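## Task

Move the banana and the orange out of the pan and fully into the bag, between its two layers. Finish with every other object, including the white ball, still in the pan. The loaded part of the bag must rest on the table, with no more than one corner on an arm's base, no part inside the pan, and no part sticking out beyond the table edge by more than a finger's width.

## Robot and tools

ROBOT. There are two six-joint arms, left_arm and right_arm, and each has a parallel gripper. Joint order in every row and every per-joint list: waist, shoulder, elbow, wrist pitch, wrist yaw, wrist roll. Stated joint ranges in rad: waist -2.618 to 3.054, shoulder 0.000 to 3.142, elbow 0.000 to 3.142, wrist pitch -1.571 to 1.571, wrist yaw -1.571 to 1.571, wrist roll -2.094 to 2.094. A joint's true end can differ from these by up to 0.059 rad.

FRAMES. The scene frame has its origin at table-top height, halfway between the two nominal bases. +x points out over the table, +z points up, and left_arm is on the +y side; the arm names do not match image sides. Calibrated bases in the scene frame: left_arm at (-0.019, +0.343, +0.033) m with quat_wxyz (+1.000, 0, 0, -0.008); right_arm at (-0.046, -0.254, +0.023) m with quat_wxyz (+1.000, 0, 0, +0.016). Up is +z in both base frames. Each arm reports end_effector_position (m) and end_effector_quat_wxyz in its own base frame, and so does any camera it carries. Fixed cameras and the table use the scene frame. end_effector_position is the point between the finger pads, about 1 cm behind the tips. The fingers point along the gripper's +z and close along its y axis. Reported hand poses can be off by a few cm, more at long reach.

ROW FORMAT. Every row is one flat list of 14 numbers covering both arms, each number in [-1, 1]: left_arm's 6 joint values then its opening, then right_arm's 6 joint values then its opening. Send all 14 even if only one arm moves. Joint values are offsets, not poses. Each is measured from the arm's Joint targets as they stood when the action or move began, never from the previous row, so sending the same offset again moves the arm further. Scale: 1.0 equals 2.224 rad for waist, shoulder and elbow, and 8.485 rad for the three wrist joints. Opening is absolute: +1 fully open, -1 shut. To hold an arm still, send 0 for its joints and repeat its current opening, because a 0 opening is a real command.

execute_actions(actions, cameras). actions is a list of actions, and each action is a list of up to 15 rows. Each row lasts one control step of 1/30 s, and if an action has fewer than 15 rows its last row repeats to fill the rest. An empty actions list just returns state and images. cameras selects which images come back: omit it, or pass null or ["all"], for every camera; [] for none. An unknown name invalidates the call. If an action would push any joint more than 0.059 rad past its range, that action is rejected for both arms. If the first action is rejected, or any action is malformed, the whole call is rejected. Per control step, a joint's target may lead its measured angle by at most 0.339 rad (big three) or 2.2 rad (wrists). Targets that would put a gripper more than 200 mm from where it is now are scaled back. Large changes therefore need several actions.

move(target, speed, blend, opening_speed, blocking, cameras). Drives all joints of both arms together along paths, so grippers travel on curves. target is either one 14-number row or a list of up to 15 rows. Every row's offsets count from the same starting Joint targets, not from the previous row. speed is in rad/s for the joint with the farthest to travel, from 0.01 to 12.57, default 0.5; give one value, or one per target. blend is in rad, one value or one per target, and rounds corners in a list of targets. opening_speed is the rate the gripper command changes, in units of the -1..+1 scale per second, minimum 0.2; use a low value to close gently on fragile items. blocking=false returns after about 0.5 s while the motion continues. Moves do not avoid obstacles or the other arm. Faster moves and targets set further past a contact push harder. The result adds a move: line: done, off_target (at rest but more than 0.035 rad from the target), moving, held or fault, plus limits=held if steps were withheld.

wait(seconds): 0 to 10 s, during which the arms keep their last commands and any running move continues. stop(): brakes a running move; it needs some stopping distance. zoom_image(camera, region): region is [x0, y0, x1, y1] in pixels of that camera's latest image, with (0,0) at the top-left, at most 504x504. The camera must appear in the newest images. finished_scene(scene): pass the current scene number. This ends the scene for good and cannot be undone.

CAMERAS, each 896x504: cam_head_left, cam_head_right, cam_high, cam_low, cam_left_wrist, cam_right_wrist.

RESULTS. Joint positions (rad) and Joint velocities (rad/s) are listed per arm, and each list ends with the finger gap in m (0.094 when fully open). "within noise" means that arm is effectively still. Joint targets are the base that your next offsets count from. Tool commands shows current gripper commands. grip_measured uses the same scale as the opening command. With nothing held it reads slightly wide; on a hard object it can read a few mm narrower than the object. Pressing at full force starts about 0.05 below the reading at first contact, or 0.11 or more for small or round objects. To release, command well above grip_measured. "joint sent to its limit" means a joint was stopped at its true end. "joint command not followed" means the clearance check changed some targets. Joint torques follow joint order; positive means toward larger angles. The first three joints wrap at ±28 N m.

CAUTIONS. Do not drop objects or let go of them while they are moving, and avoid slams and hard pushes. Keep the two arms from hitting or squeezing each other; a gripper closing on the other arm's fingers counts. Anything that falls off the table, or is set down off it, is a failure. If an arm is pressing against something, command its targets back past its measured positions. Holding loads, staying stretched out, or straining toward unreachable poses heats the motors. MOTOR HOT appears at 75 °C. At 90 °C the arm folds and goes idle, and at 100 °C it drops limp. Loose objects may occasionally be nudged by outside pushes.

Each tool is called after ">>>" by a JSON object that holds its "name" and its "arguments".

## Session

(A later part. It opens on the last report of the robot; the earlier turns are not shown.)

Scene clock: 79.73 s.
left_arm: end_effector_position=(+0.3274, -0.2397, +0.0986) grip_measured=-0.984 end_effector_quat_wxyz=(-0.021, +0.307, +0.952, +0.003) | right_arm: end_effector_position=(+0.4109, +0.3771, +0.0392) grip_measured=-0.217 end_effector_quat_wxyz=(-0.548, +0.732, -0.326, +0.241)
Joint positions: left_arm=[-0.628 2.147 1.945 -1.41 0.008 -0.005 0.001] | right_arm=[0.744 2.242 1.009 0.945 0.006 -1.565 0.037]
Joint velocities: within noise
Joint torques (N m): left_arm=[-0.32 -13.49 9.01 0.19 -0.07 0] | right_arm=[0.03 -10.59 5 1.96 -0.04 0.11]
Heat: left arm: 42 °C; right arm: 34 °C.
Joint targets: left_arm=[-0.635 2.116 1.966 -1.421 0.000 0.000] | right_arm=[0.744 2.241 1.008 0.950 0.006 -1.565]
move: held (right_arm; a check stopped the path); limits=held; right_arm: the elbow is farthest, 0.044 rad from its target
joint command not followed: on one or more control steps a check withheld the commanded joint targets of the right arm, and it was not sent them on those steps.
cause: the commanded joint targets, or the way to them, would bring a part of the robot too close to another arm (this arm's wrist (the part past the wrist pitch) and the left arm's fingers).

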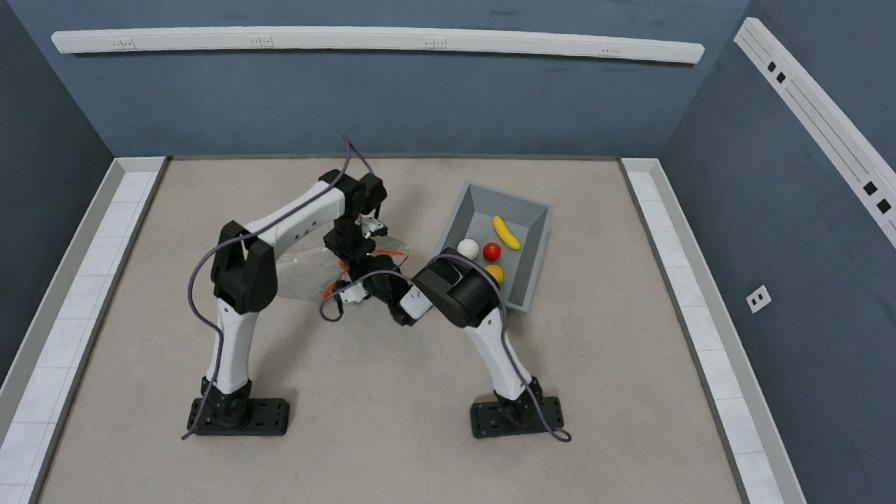

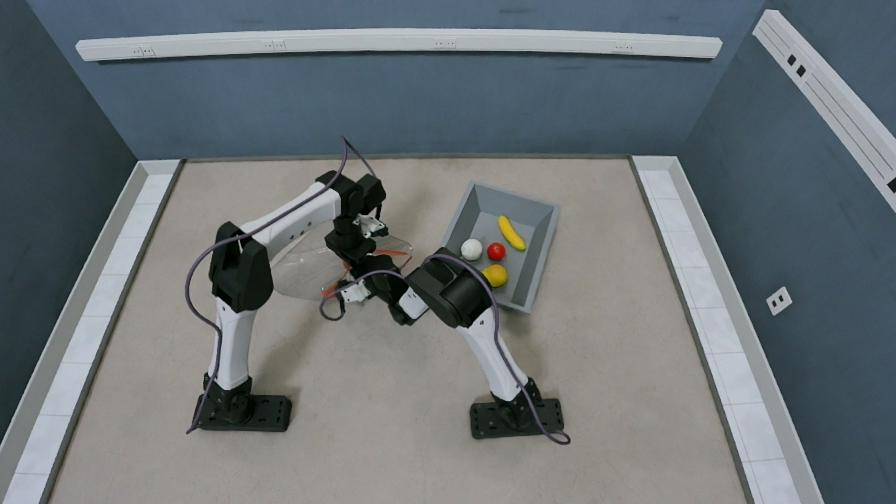

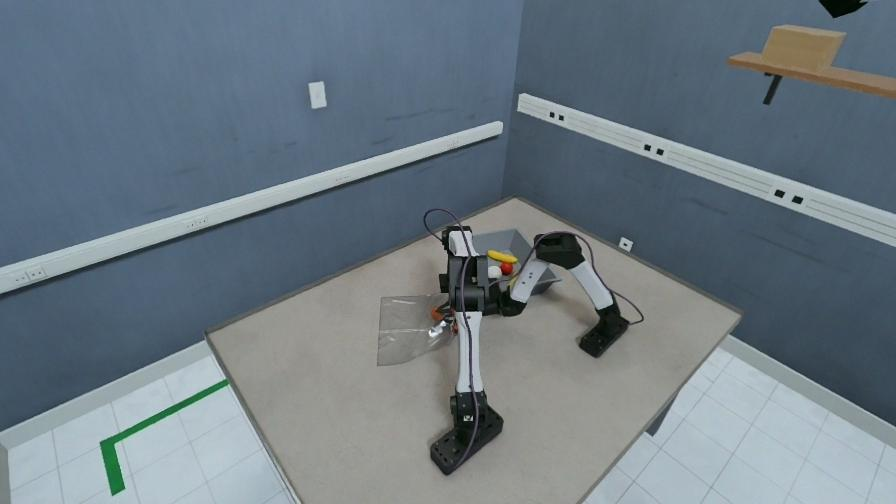

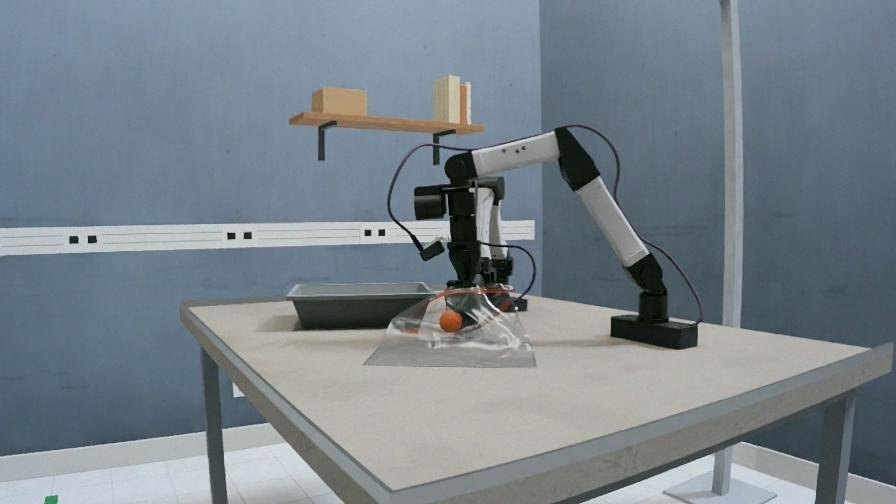

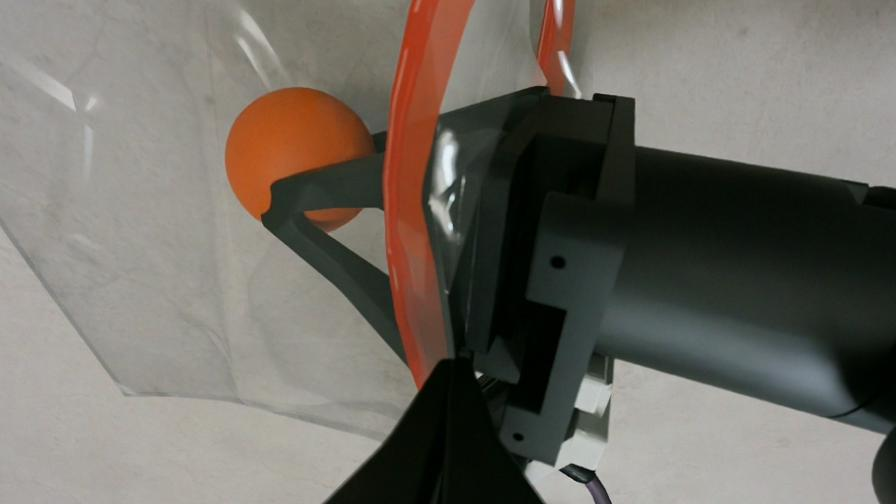

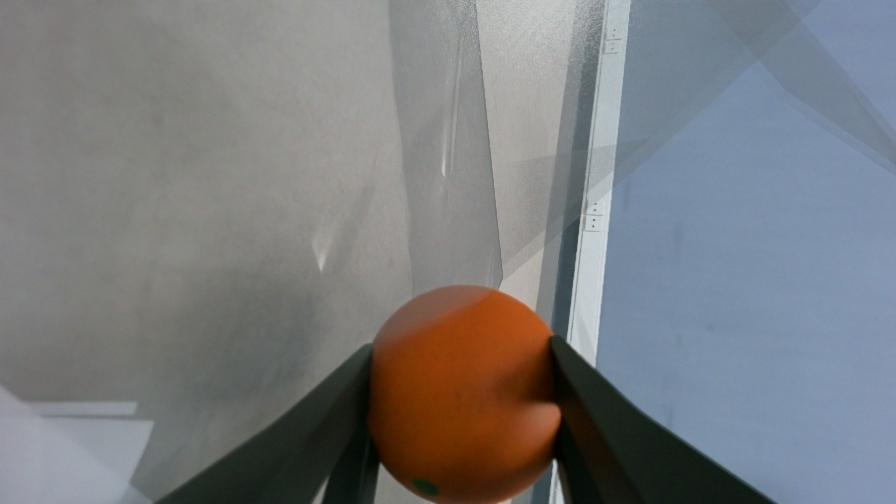

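>>> {"name": "move", "arguments": {"target": [0,0,0,0,0,0,-1,0,0.0223,-0.0147,0.0077,0,0,-0.25], "speed": 0.15, "cameras": ["cam_low","cam_right_wrist","cam_left_wrist"]}}

>>> {"name": "move", "arguments": {"target": [0,0,0,0,0,0,-1,0,0,0,0,0,0,0.1], "speed": 0.15, "opening_speed": 0.3, "cameras": ["cam_low","cam_right_wrist","cam_left_wrist","cam_high"]}}

Scene clock: 81.23 s.
left_arm: end_effector_position=(+0.3274, -0.2397, +0.0986) grip_measured=-0.984 end_effector_quat_wxyz=(-0.021, +0.307, +0.952, +0.003) | right_arm: end_effector_position=(+0.4044, +0.3711, +0.0189) grip_measured=-0.217 end_effector_quat_wxyz=(-0.540, +0.738, -0.328, +0.237)
Joint positions: left_arm=[-0.628 2.147 1.945 -1.41 0.008 -0.005 0.001] | right_arm=[0.744 2.279 0.977 0.993 0.006 -1.565 0.037]
Joint velocities: within noise
Joint torques (N m): left_arm=[-0.32 -13.5 8.94 0.18 -0.07 0] | right_arm=[0.03 -9.42 4.55 2.11 -0.05 0.11]
Heat: left arm: 42 °C; right arm: 34 °C.
Joint targets: left_arm=[-0.635 2.116 1.966 -1.421 0.000 0.000] | right_arm=[0.744 2.291 0.975 1.016 0.006 -1.565]
move: done
Images, in order (width x height): cam_low 896x504, cam_left_wrist 896x504, cam_right_wrist 896x504.

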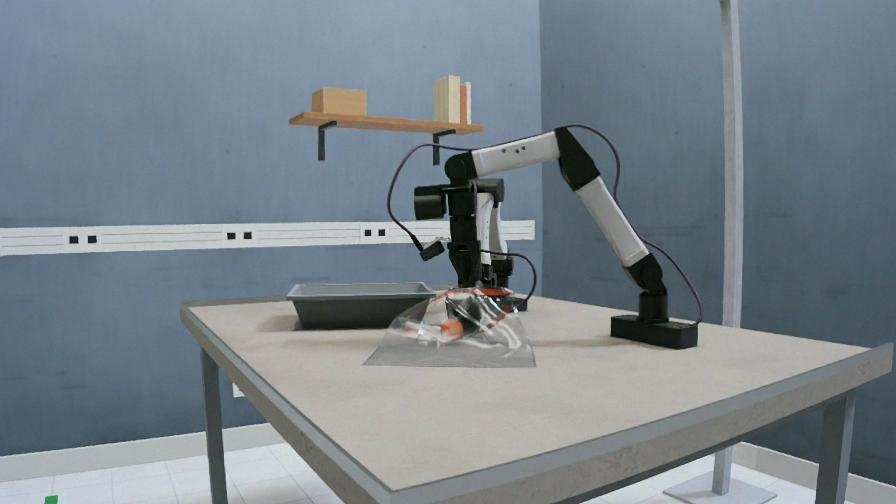

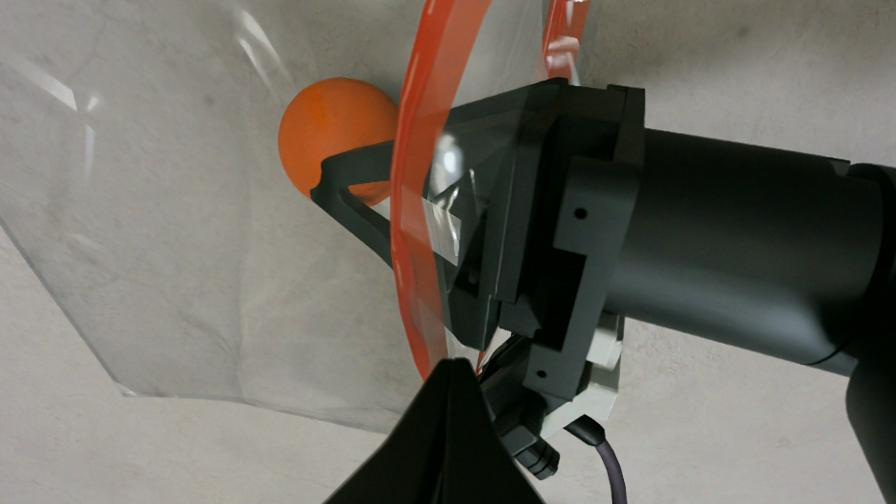

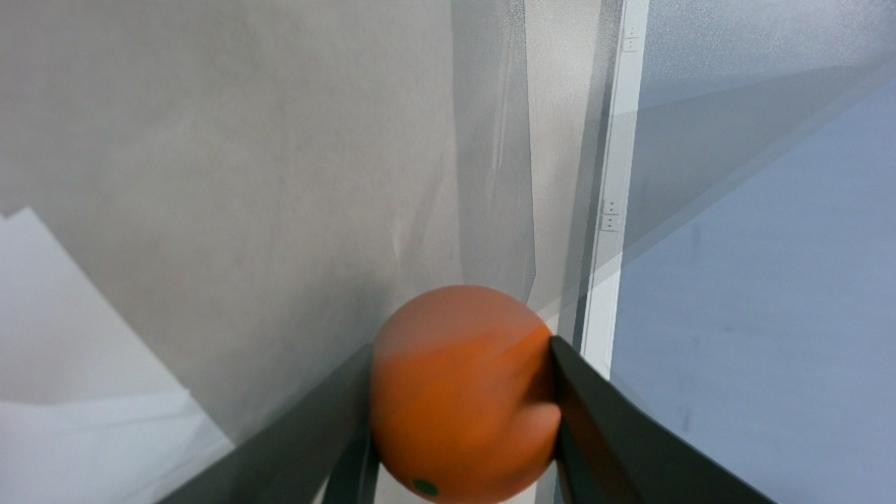

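Scene clock: 82.60 s.
left_arm: end_effector_position=(+0.3274, -0.2397, +0.0986) grip_measured=-0.984 end_effector_quat_wxyz=(-0.021, +0.307, +0.952, +0.003) | right_arm: end_effector_position=(+0.4045, +0.3712, +0.0195) grip_measured=+0.099 end_effector_quat_wxyz=(-0.541, +0.737, -0.328, +0.238)
Joint positions: left_arm=[-0.628 2.147 1.945 -1.41 0.008 -0.005 0.001] | right_arm=[0.744 2.279 0.977 0.996 0.006 -1.565 0.052]
Joint velocities: within noise
Joint torques (N m): left_arm=[-0.28 -13.48 8.96 0.17 -0.07 -0.01] | right_arm=[0.02 -9.43 4.56 2.14 -0.05 0.12]
Heat: left arm: 42 °C; right arm: 35 °C.
Joint targets: left_arm=[-0.635 2.116 1.966 -1.421 0.000 0.000] | right_arm=[0.744 2.291 0.975 1.016 0.006 -1.565]
move: done
Images, in order (width x height): cam_high 896x504, cam_low 896x504, cam_left_wrist 896x504, cam_right_wrist 896x504.

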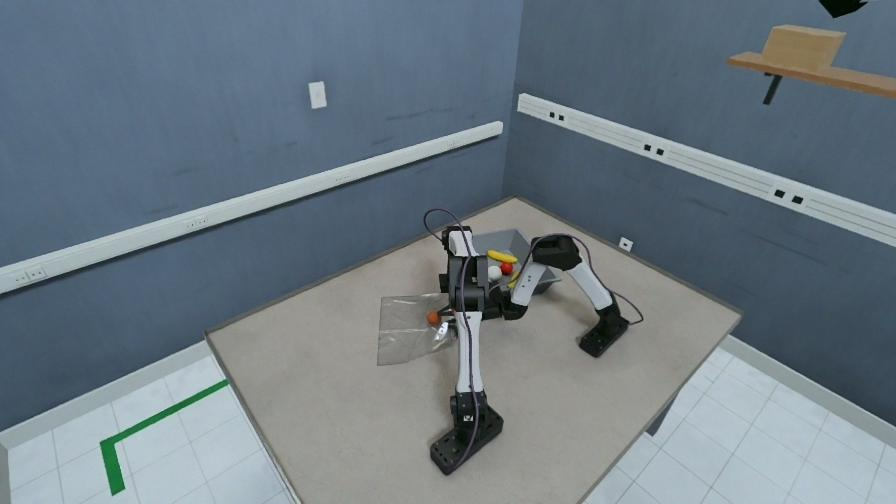

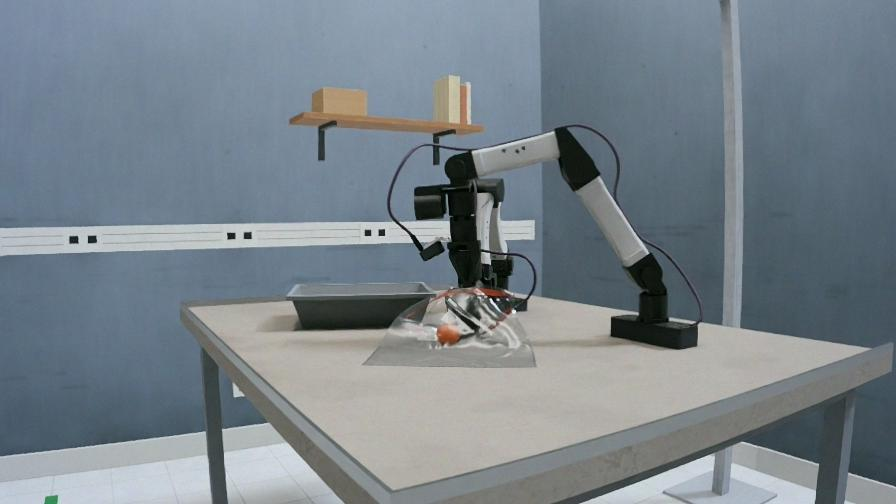

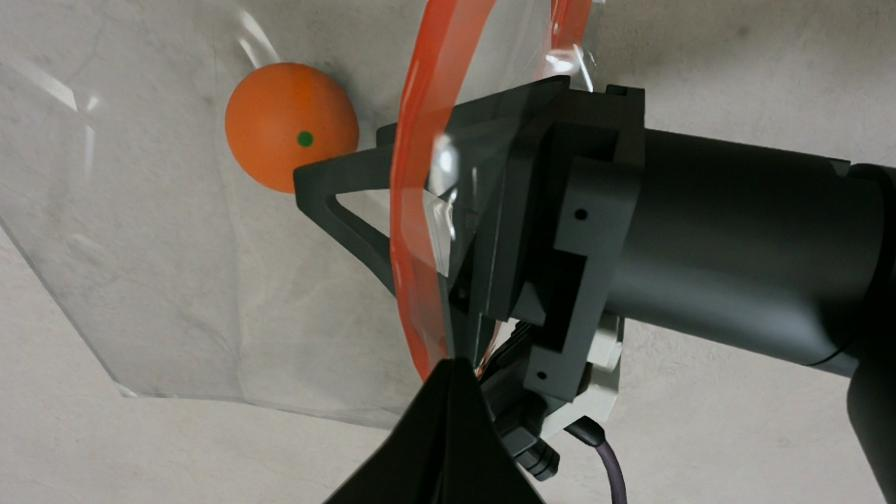

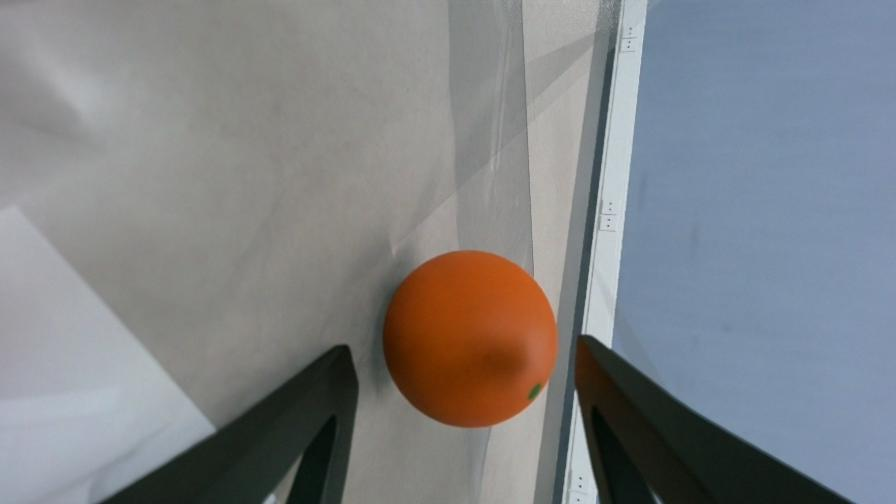

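>>> {"name": "move", "arguments": {"target": [[0,0,0,0,0,0,-1,0,-0.0468,-0.0315,0.0078,0,0,0.1],[0,0,0,0,0,0,-1,0,-0.138,-0.2455,0.04,0,0,0.1],[0,0,0,0,0,0,-1,0,-0.775,-0.2945,-0.1437,0,0,0.1]], "speed": [0.2,0.3,0.6], "blend": [0.02,0.03,0], "cameras": ["cam_low","cam_left_wrist","cam_high"]}}

Scene clock: 88.57 s.
left_arm: end_effector_position=(+0.3274, -0.2397, +0.0986) grip_measured=-0.984 end_effector_quat_wxyz=(-0.021, +0.307, +0.952, +0.003) | right_arm: end_effector_position=(+0.2001, +0.1830, +0.1465) grip_measured=+0.099 end_effector_quat_wxyz=(-0.484, +0.775, -0.344, +0.213)
Joint positions: left_arm=[-0.628 2.147 1.945 -1.41 0.008 -0.005 0.001] | right_arm=[0.744 0.572 0.325 -0.207 0.006 -1.565 0.052]
Joint velocities: within noise
Joint torques (N m): left_arm=[-0.34 -13.48 8.98 0.17 -0.07 -0.01] | right_arm=[0.03 -0.44 7.17 1.88 -0.06 0.11]
Heat: left arm: 43 °C; right arm: 35 °C.
Joint targets: left_arm=[-0.635 2.116 1.966 -1.421 0.000 0.000] | right_arm=[0.744 0.567 0.320 -0.204 0.006 -1.565]
move: done
Images, in order (width x height): cam_high 896x504, cam_low 896x504, cam_left_wrist 896x504.

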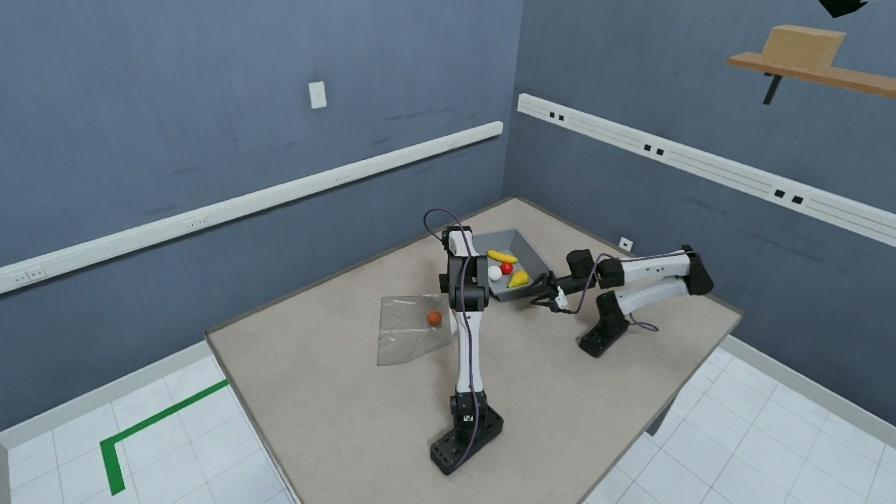

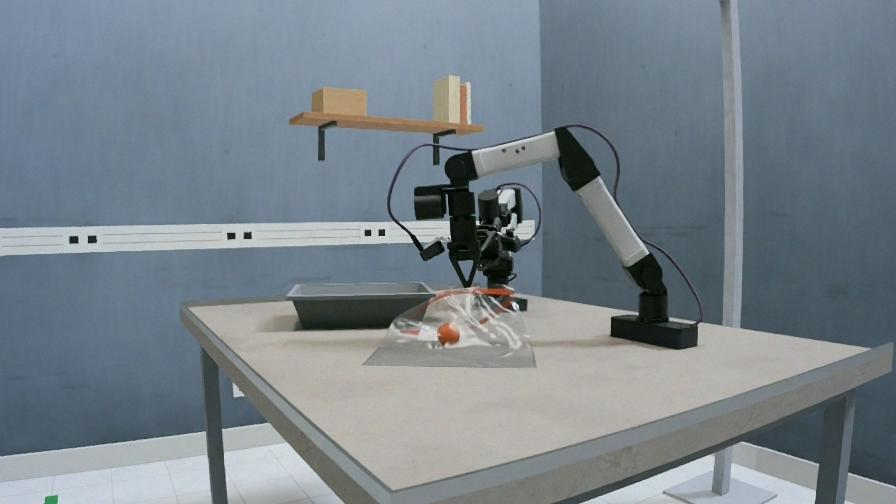

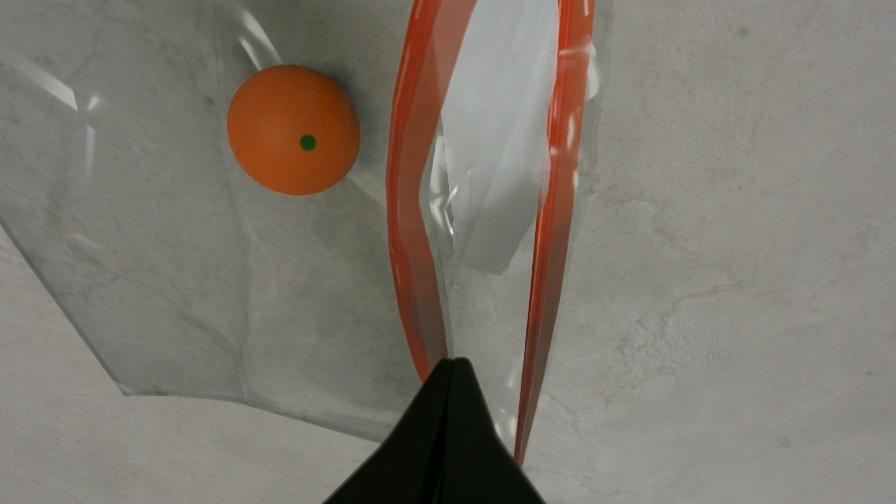

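>>> {"name": "move", "arguments": {"target": [[0,0,0,0,0,0,-1,-0.348,0,0,0,0,0.1844,0.3],[0,0,0,0,0,0,-1,-0.348,0.575,0.633,-0.1036,0,0.1844,0.3]], "speed": 0.7, "blend": 0.1, "cameras": ["cam_right_wrist","cam_head_right"]}}

Scene clock: 93.77 s.
left_arm: end_effector_position=(+0.3274, -0.2397, +0.0986) grip_measured=-0.984 end_effector_quat_wxyz=(-0.021, +0.307, +0.952, +0.003) | right_arm: end_effector_position=(+0.4251, -0.0105, +0.1628) grip_measured=+0.299 end_effector_quat_wxyz=(+0.175, +0.008, +0.985, -0.006)
Joint positions: left_arm=[-0.628 2.147 1.945 -1.41 0.008 -0.005 0.001] | right_arm=[-0.022 1.838 1.699 -1.081 0.006 -0.007 0.061]
Joint velocities: within noise
Joint torques (N m): left_arm=[-0.28 -13.48 8.99 0.17 -0.07 0] | right_arm=[-0.68 -8.25 9.43 0.96 -0.02 0.13]
Heat: left arm: 44 °C; right arm: 35 °C.
Joint targets: left_arm=[-0.635 2.116 1.966 -1.421 0.000 0.000] | right_arm=[-0.030 1.846 1.728 -1.083 0.006 0.000]
move: done
Images, in order (width x height): cam_head_right 896x504, cam_right_wrist 896x504.

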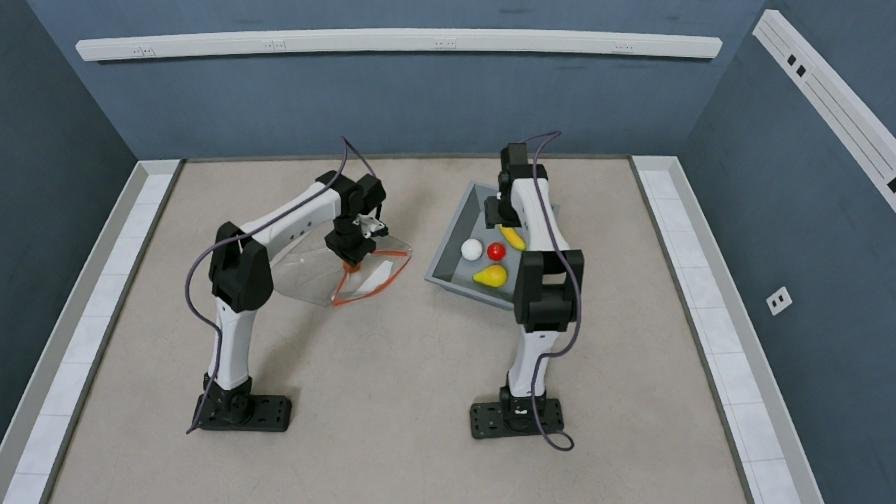

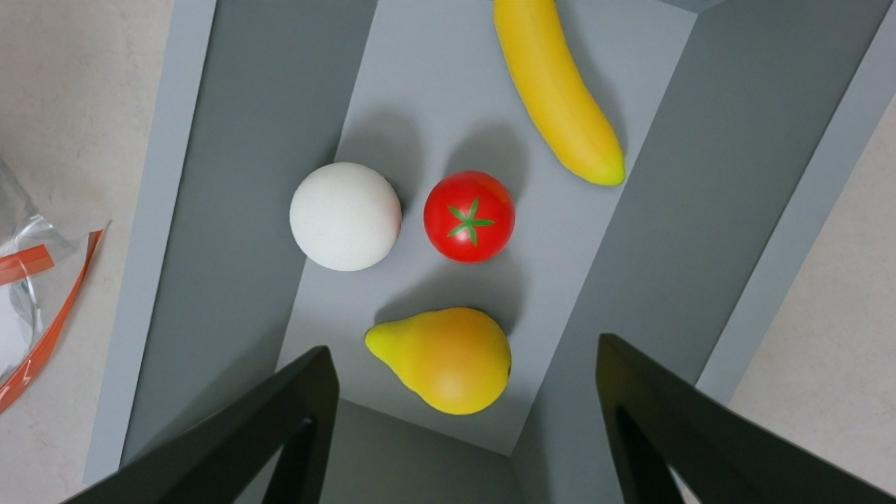

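>>> {"name": "move", "arguments": {"target": [0,0,0,0,0,0,-1,-0.0441,0.3116,0.3453,-0.0347,-0.0007,-0.0625,0.3], "speed": 0.5, "cameras": ["cam_right_wrist","cam_head_right"]}}

Scene clock: 97.17 s.
left_arm: end_effector_position=(+0.3273, -0.2397, +0.0986) grip_measured=-0.984 end_effector_quat_wxyz=(-0.021, +0.307, +0.952, +0.003) | right_arm: end_effector_position=(+0.5141, -0.0646, +0.0671) grip_measured=+0.299 end_effector_quat_wxyz=(+0.065, -0.198, +0.978, -0.025)
Joint positions: left_arm=[-0.628 2.147 1.945 -1.41 0.008 -0.005 0.001] | right_arm=[-0.123 2.529 2.47 -1.373 0.006 -0.522 0.061]
Joint velocities: within noise
Joint torques (N m): left_arm=[-0.31 -13.48 8.96 0.18 -0.07 0] | right_arm=[-0.46 -12.51 8.77 0.53 -0.11 -0.07]
Heat: left arm: 44 °C; right arm: 36 °C.
Joint targets: left_arm=[-0.635 2.116 1.966 -1.421 0.000 0.000] | right_arm=[-0.128 2.539 2.496 -1.377 0.000 -0.530]
move: done
Images, in order (width x height): cam_head_right 896x504, cam_right_wrist 896x504.

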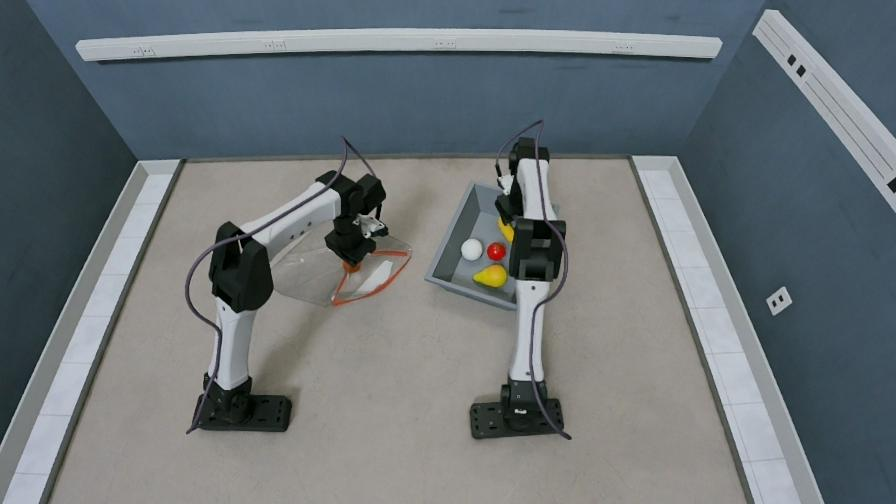

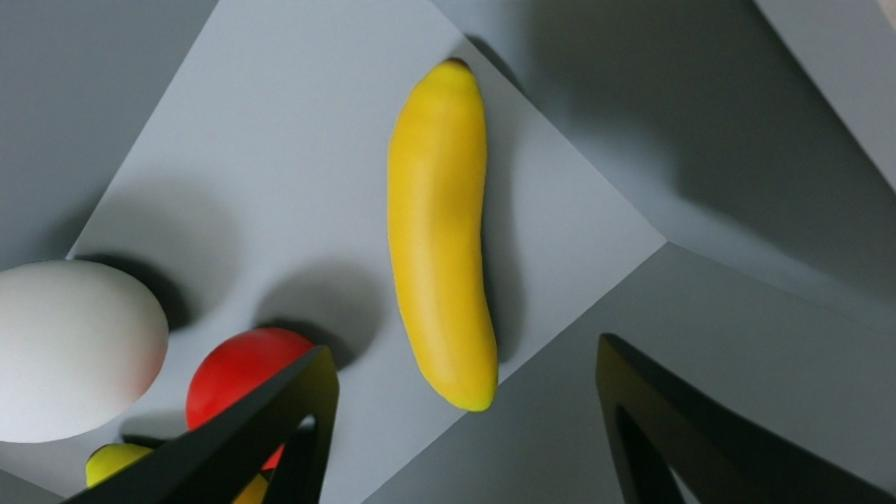

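>>> {"name": "move", "arguments": {"target": [0,0,0,0,0,0,-1,0,-0.0126,-0.1343,0.0319,0,0,0.2], "speed": 0.2, "cameras": ["cam_right_wrist"]}}

>>> {"name": "move", "arguments": {"target": [0,0,0,0,0,0,-1,0,0,0,0,0,0,-0.1], "opening_speed": 0.3, "cameras": ["cam_right_wrist"]}}

Scene clock: 99.97 s.
left_arm: end_effector_position=(+0.3273, -0.2397, +0.0986) grip_measured=-0.984 end_effector_quat_wxyz=(-0.021, +0.307, +0.952, +0.003) | right_arm: end_effector_position=(+0.5132, -0.0645, -0.0012) grip_measured=+0.201 end_effector_quat_wxyz=(+0.057, -0.198, +0.978, -0.022)
Joint positions: left_arm=[-0.628 2.147 1.945 -1.41 0.008 -0.005 0.001] | right_arm=[-0.123 2.529 2.2 -1.119 0.006 -0.523 0.056]
Joint velocities: within noise
Joint torques (N m): left_arm=[-0.27 -13.48 8.94 0.18 -0.07 -0.01] | right_arm=[-0.42 -15.04 6.09 0.71 -0.1 -0.02]
Heat: left arm: 44 °C; right arm: 38 °C.
Joint targets: left_arm=[-0.635 2.116 1.966 -1.421 0.000 0.000] | right_arm=[-0.128 2.511 2.197 -1.106 0.000 -0.530]
move: done
Images, in order (width x height): cam_right_wrist 896x504.

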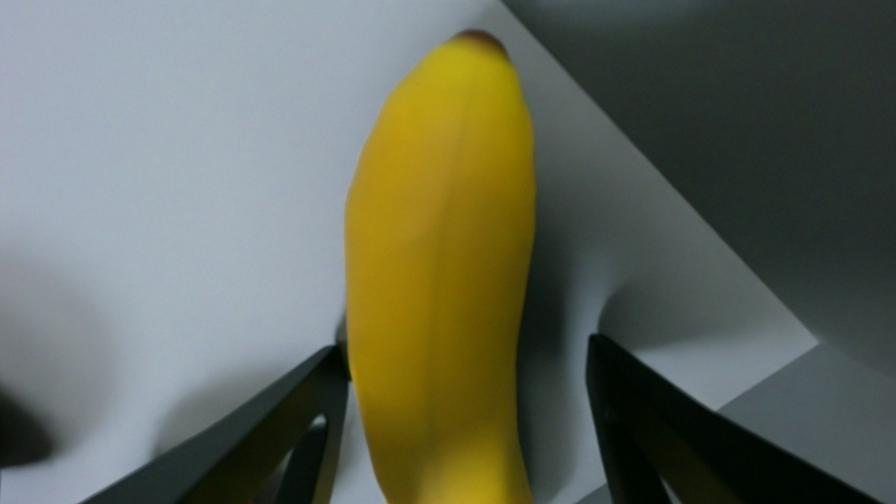

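Scene clock: 101.17 s.
left_arm: end_effector_position=(+0.3273, -0.2397, +0.0986) grip_measured=-0.984 end_effector_quat_wxyz=(-0.021, +0.307, +0.952, +0.003) | right_arm: end_effector_position=(+0.5134, -0.0645, -0.0011) grip_measured=-0.099 end_effector_quat_wxyz=(+0.057, -0.198, +0.978, -0.022)
Joint positions: left_arm=[-0.628 2.147 1.945 -1.41 0.008 -0.005 0.001] | right_arm=[-0.123 2.529 2.2 -1.119 0.006 -0.523 0.042]
Joint velocities: within noise
Joint torques (N m): left_arm=[-0.29 -13.48 8.99 0.17 -0.07 0] | right_arm=[-0.43 -15.05 6.08 0.64 -0.11 -0.02]
Heat: left arm: 45 °C; right arm: 39 °C.
Joint targets: left_arm=[-0.635 2.116 1.966 -1.421 0.000 0.000] | right_arm=[-0.128 2.511 2.197 -1.106 0.000 -0.530]
move: done
Images, in order (width x height): cam_right_wrist 896x504.

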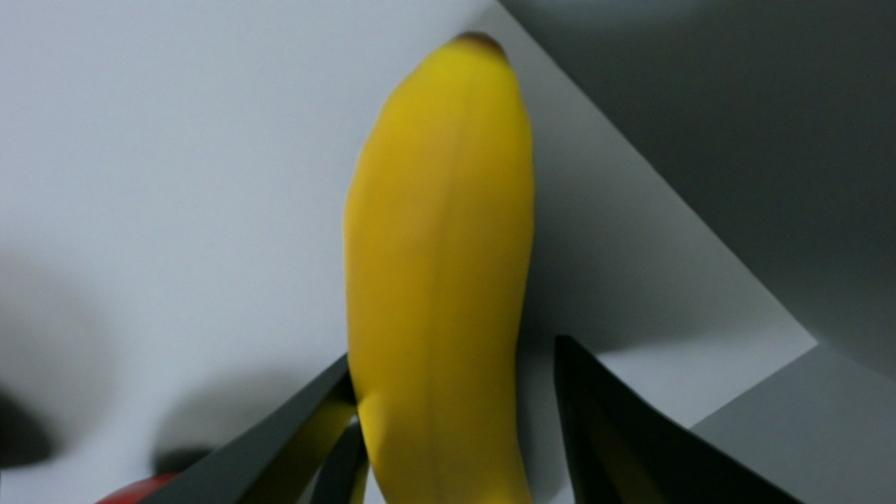

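>>> {"name": "move", "arguments": {"target": [0,0,0,0,0,0,-1,0,0,0,0,0,0,-0.45], "opening_speed": 0.2, "cameras": ["cam_right_wrist"]}}

Scene clock: 103.43 s.
left_arm: end_effector_position=(+0.3273, -0.2397, +0.0986) grip_measured=-0.984 end_effector_quat_wxyz=(-0.021, +0.307, +0.952, +0.003) | right_arm: end_effector_position=(+0.5134, -0.0645, -0.0011) grip_measured=-0.441 end_effector_quat_wxyz=(+0.057, -0.198, +0.978, -0.022)
Joint positions: left_arm=[-0.628 2.147 1.945 -1.41 0.008 -0.005 0.001] | right_arm=[-0.123 2.529 2.2 -1.119 0.006 -0.523 0.026]
Joint velocities: within noise
Joint torques (N m): left_arm=[-0.27 -13.49 8.98 0.18 -0.07 -0.01] | right_arm=[-0.43 -15.05 6.08 0.65 -0.11 -0.02]
Heat: left arm: 45 °C; right arm: 41 °C.
Joint targets: left_arm=[-0.635 2.116 1.966 -1.421 0.000 0.000] | right_arm=[-0.128 2.511 2.197 -1.106 0.000 -0.530]
move: done
Images, in order (width x height): cam_right_wrist 896x504.

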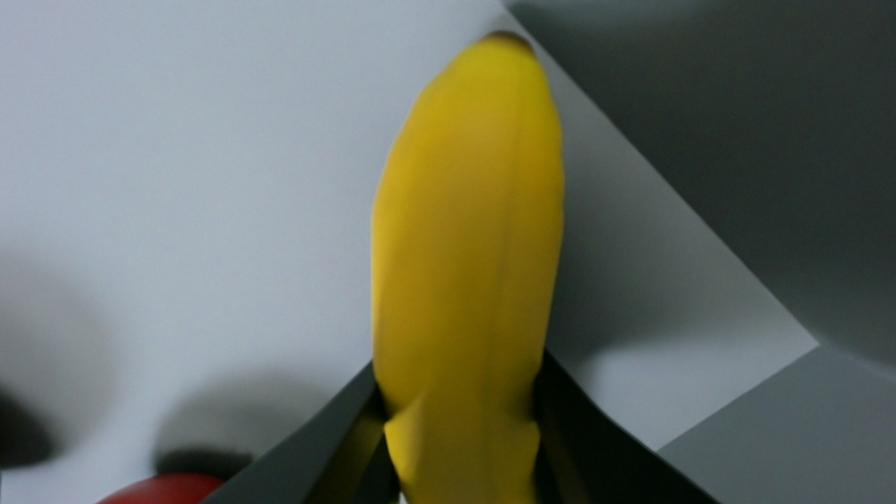

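>>> {"name": "move", "arguments": {"target": [0,0,0,0,0,0,-1,0,0,0,0,0,0,-0.6], "opening_speed": 0.2, "cameras": []}}

>>> {"name": "move", "arguments": {"target": [0,0,0,0,0,0,-1,0,0.0126,0.1343,-0.0319,0,0,-0.6], "speed": 0.2, "cameras": ["cam_right_wrist","cam_head_right"]}}

Scene clock: 104.67 s.
left_arm: end_effector_position=(+0.3273, -0.2397, +0.0986) grip_measured=-0.984 end_effector_quat_wxyz=(-0.021, +0.307, +0.952, +0.003) | right_arm: end_effector_position=(+0.5134, -0.0645, -0.0011) grip_measured=-0.446 end_effector_quat_wxyz=(+0.057, -0.198, +0.978, -0.022)
Joint positions: left_arm=[-0.628 2.147 1.945 -1.41 0.008 -0.005 0.001] | right_arm=[-0.123 2.529 2.2 -1.119 0.006 -0.523 0.026]
Joint velocities: within noise
Joint torques (N m): left_arm=[-0.28 -13.46 9.02 0.17 -0.07 0] | right_arm=[-0.43 -15.04 6.08 0.65 -0.11 -0.02]
Heat: left arm: 45 °C; right arm: 42 °C.
Joint targets: left_arm=[-0.635 2.116 1.966 -1.421 0.000 0.000] | right_arm=[-0.128 2.511 2.197 -1.106 0.000 -0.530]
move: done
No camera images: "cameras" was empty.

Scene clock: 106.77 s.
left_arm: end_effector_position=(+0.3273, -0.2397, +0.0986) grip_measured=-0.984 end_effector_quat_wxyz=(-0.021, +0.307, +0.952, +0.003) | right_arm: end_effector_position=(+0.5142, -0.0647, +0.0674) grip_measured=-0.446 end_effector_quat_wxyz=(+0.065, -0.198, +0.978, -0.025)
Joint positions: left_arm=[-0.628 2.147 1.945 -1.41 0.008 -0.005 0.001] | right_arm=[-0.123 2.529 2.471 -1.373 0.006 -0.523 0.026]
Joint velocities: within noise
Joint torques (N m): left_arm=[-0.34 -13.45 8.99 0.18 -0.07 -0.01] | right_arm=[-0.44 -12.53 8.7 0.53 -0.11 -0.03]
Heat: left arm: 45 °C; right arm: 43 °C.
Joint targets: left_arm=[-0.635 2.116 1.966 -1.421 0.000 0.000] | right_arm=[-0.128 2.539 2.496 -1.377 0.000 -0.530]
move: done
Images, in order (width x height): cam_head_right 896x504, cam_right_wrist 896x504.

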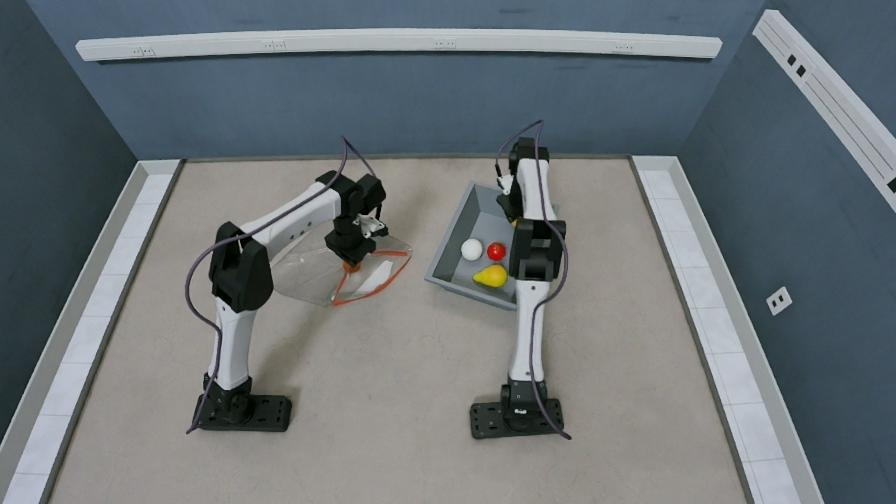

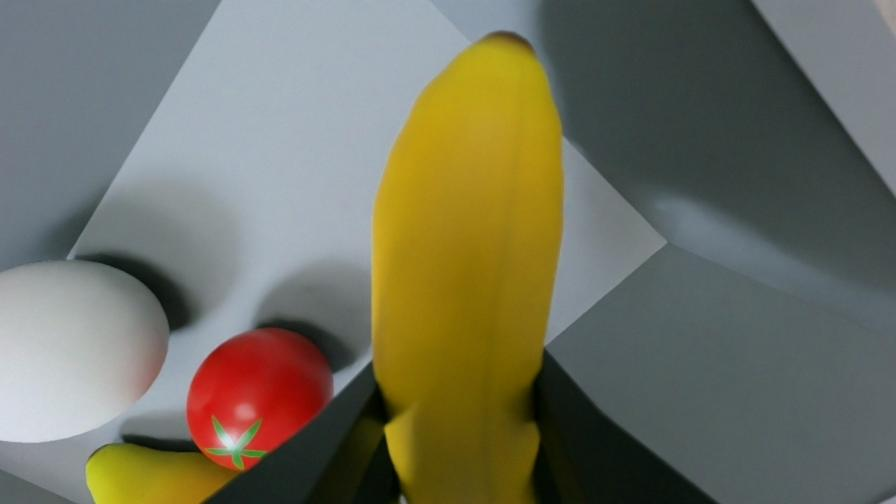

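>>> {"name": "move", "arguments": {"target": [[0,0,0,0,0,0,-1,0.0441,-0.3116,-0.3453,0.0347,0,0,-0.6],[0,0,0,0,0,0,-1,0.0441,-0.8867,-0.9784,0.1384,0,0,-0.6],[0,0,0,0,0,0,-1,0.3948,-0.8867,-0.9784,0.1384,0,-0.1226,-0.6]], "speed": [0.4,0.6,0.6], "blend": [0.1,0.1,0]}}

Scene clock: 114.03 s.
left_arm: end_effector_position=(+0.3273, -0.2397, +0.0986) grip_measured=-0.984 end_effector_quat_wxyz=(-0.021, +0.307, +0.952, +0.003) | right_arm: end_effector_position=(+0.1985, +0.1813, +0.1409) grip_measured=-0.447 end_effector_quat_wxyz=(-0.476, +0.781, -0.347, +0.209)
Joint positions: left_arm=[-0.628 2.147 1.945 -1.41 0.008 -0.005 0.001] | right_arm=[0.743 0.574 0.322 -0.226 0.005 -1.564 0.026]
Joint velocities: within noise
Joint torques (N m): left_arm=[-0.25 -13.48 8.95 0.17 -0.07 0] | right_arm=[0.7 -0.59 7.34 2.06 -0.11 0.01]
Heat: left arm: 46 °C; right arm: 43 °C.
Joint targets: left_arm=[-0.635 2.116 1.966 -1.421 0.000 0.000] | right_arm=[0.750 0.567 0.320 -0.203 0.000 -1.571]
move: done

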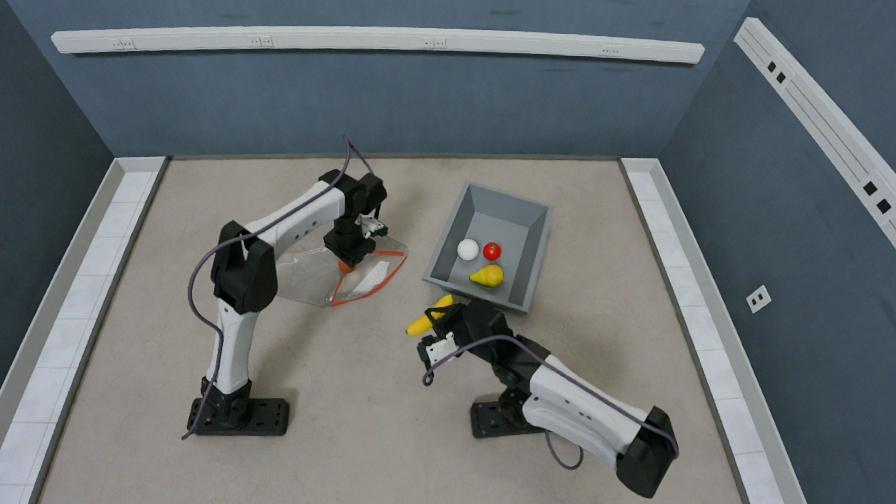

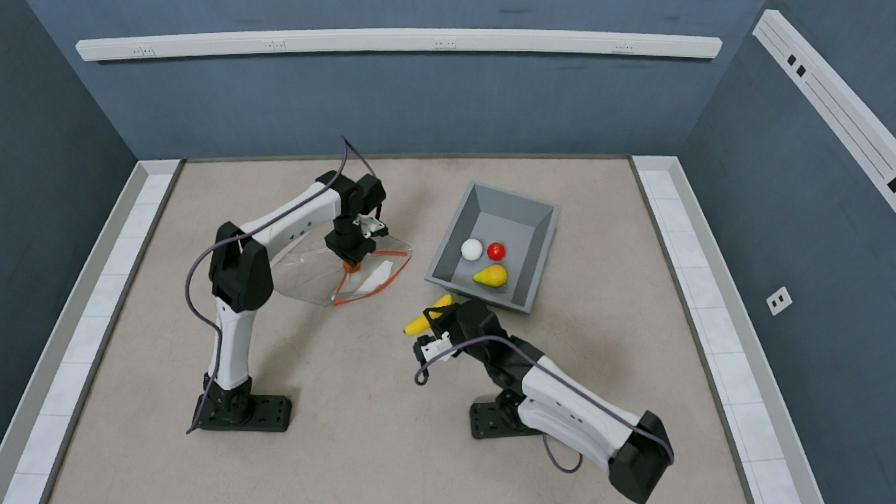

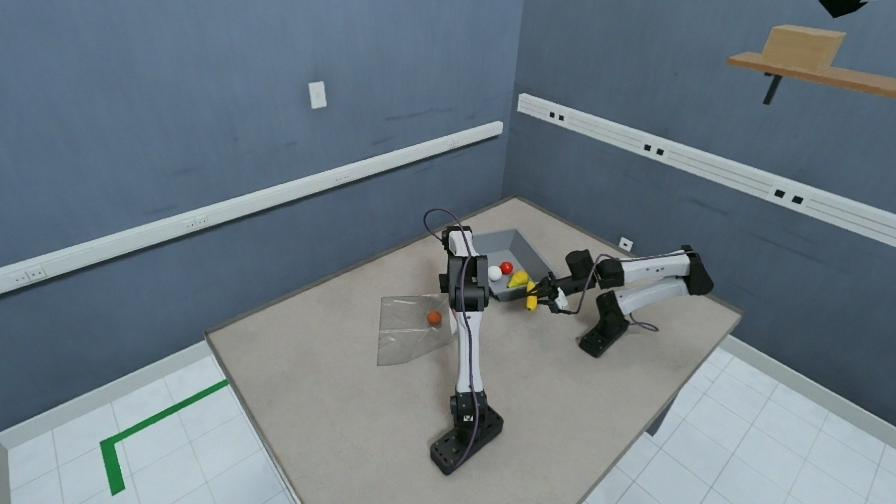

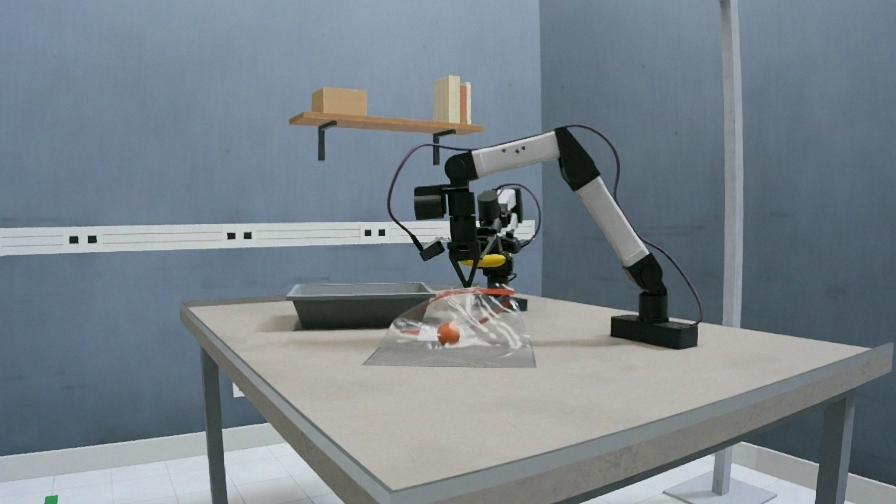

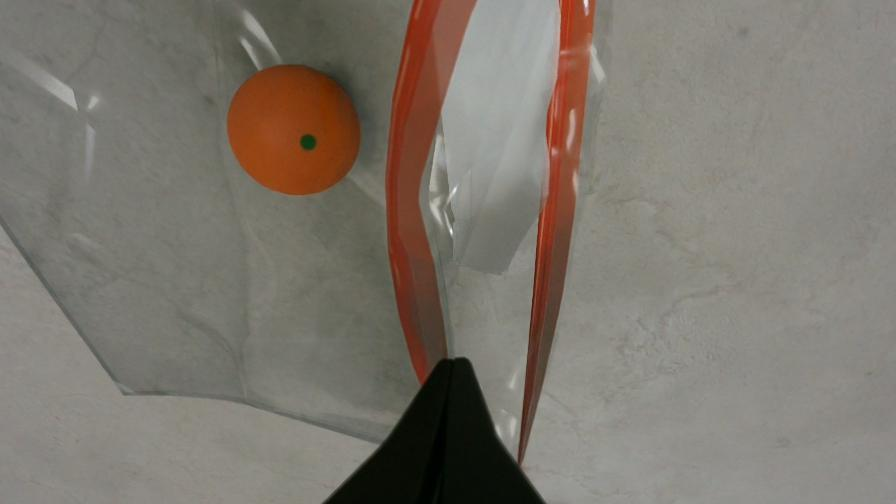

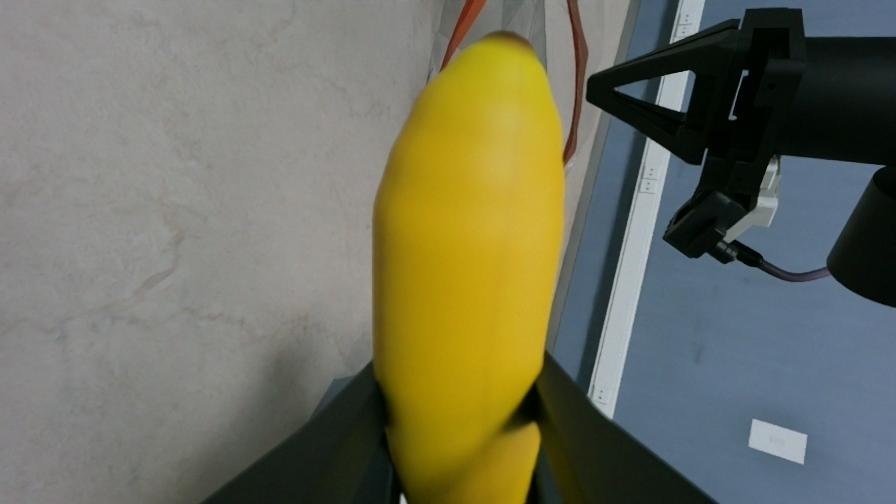

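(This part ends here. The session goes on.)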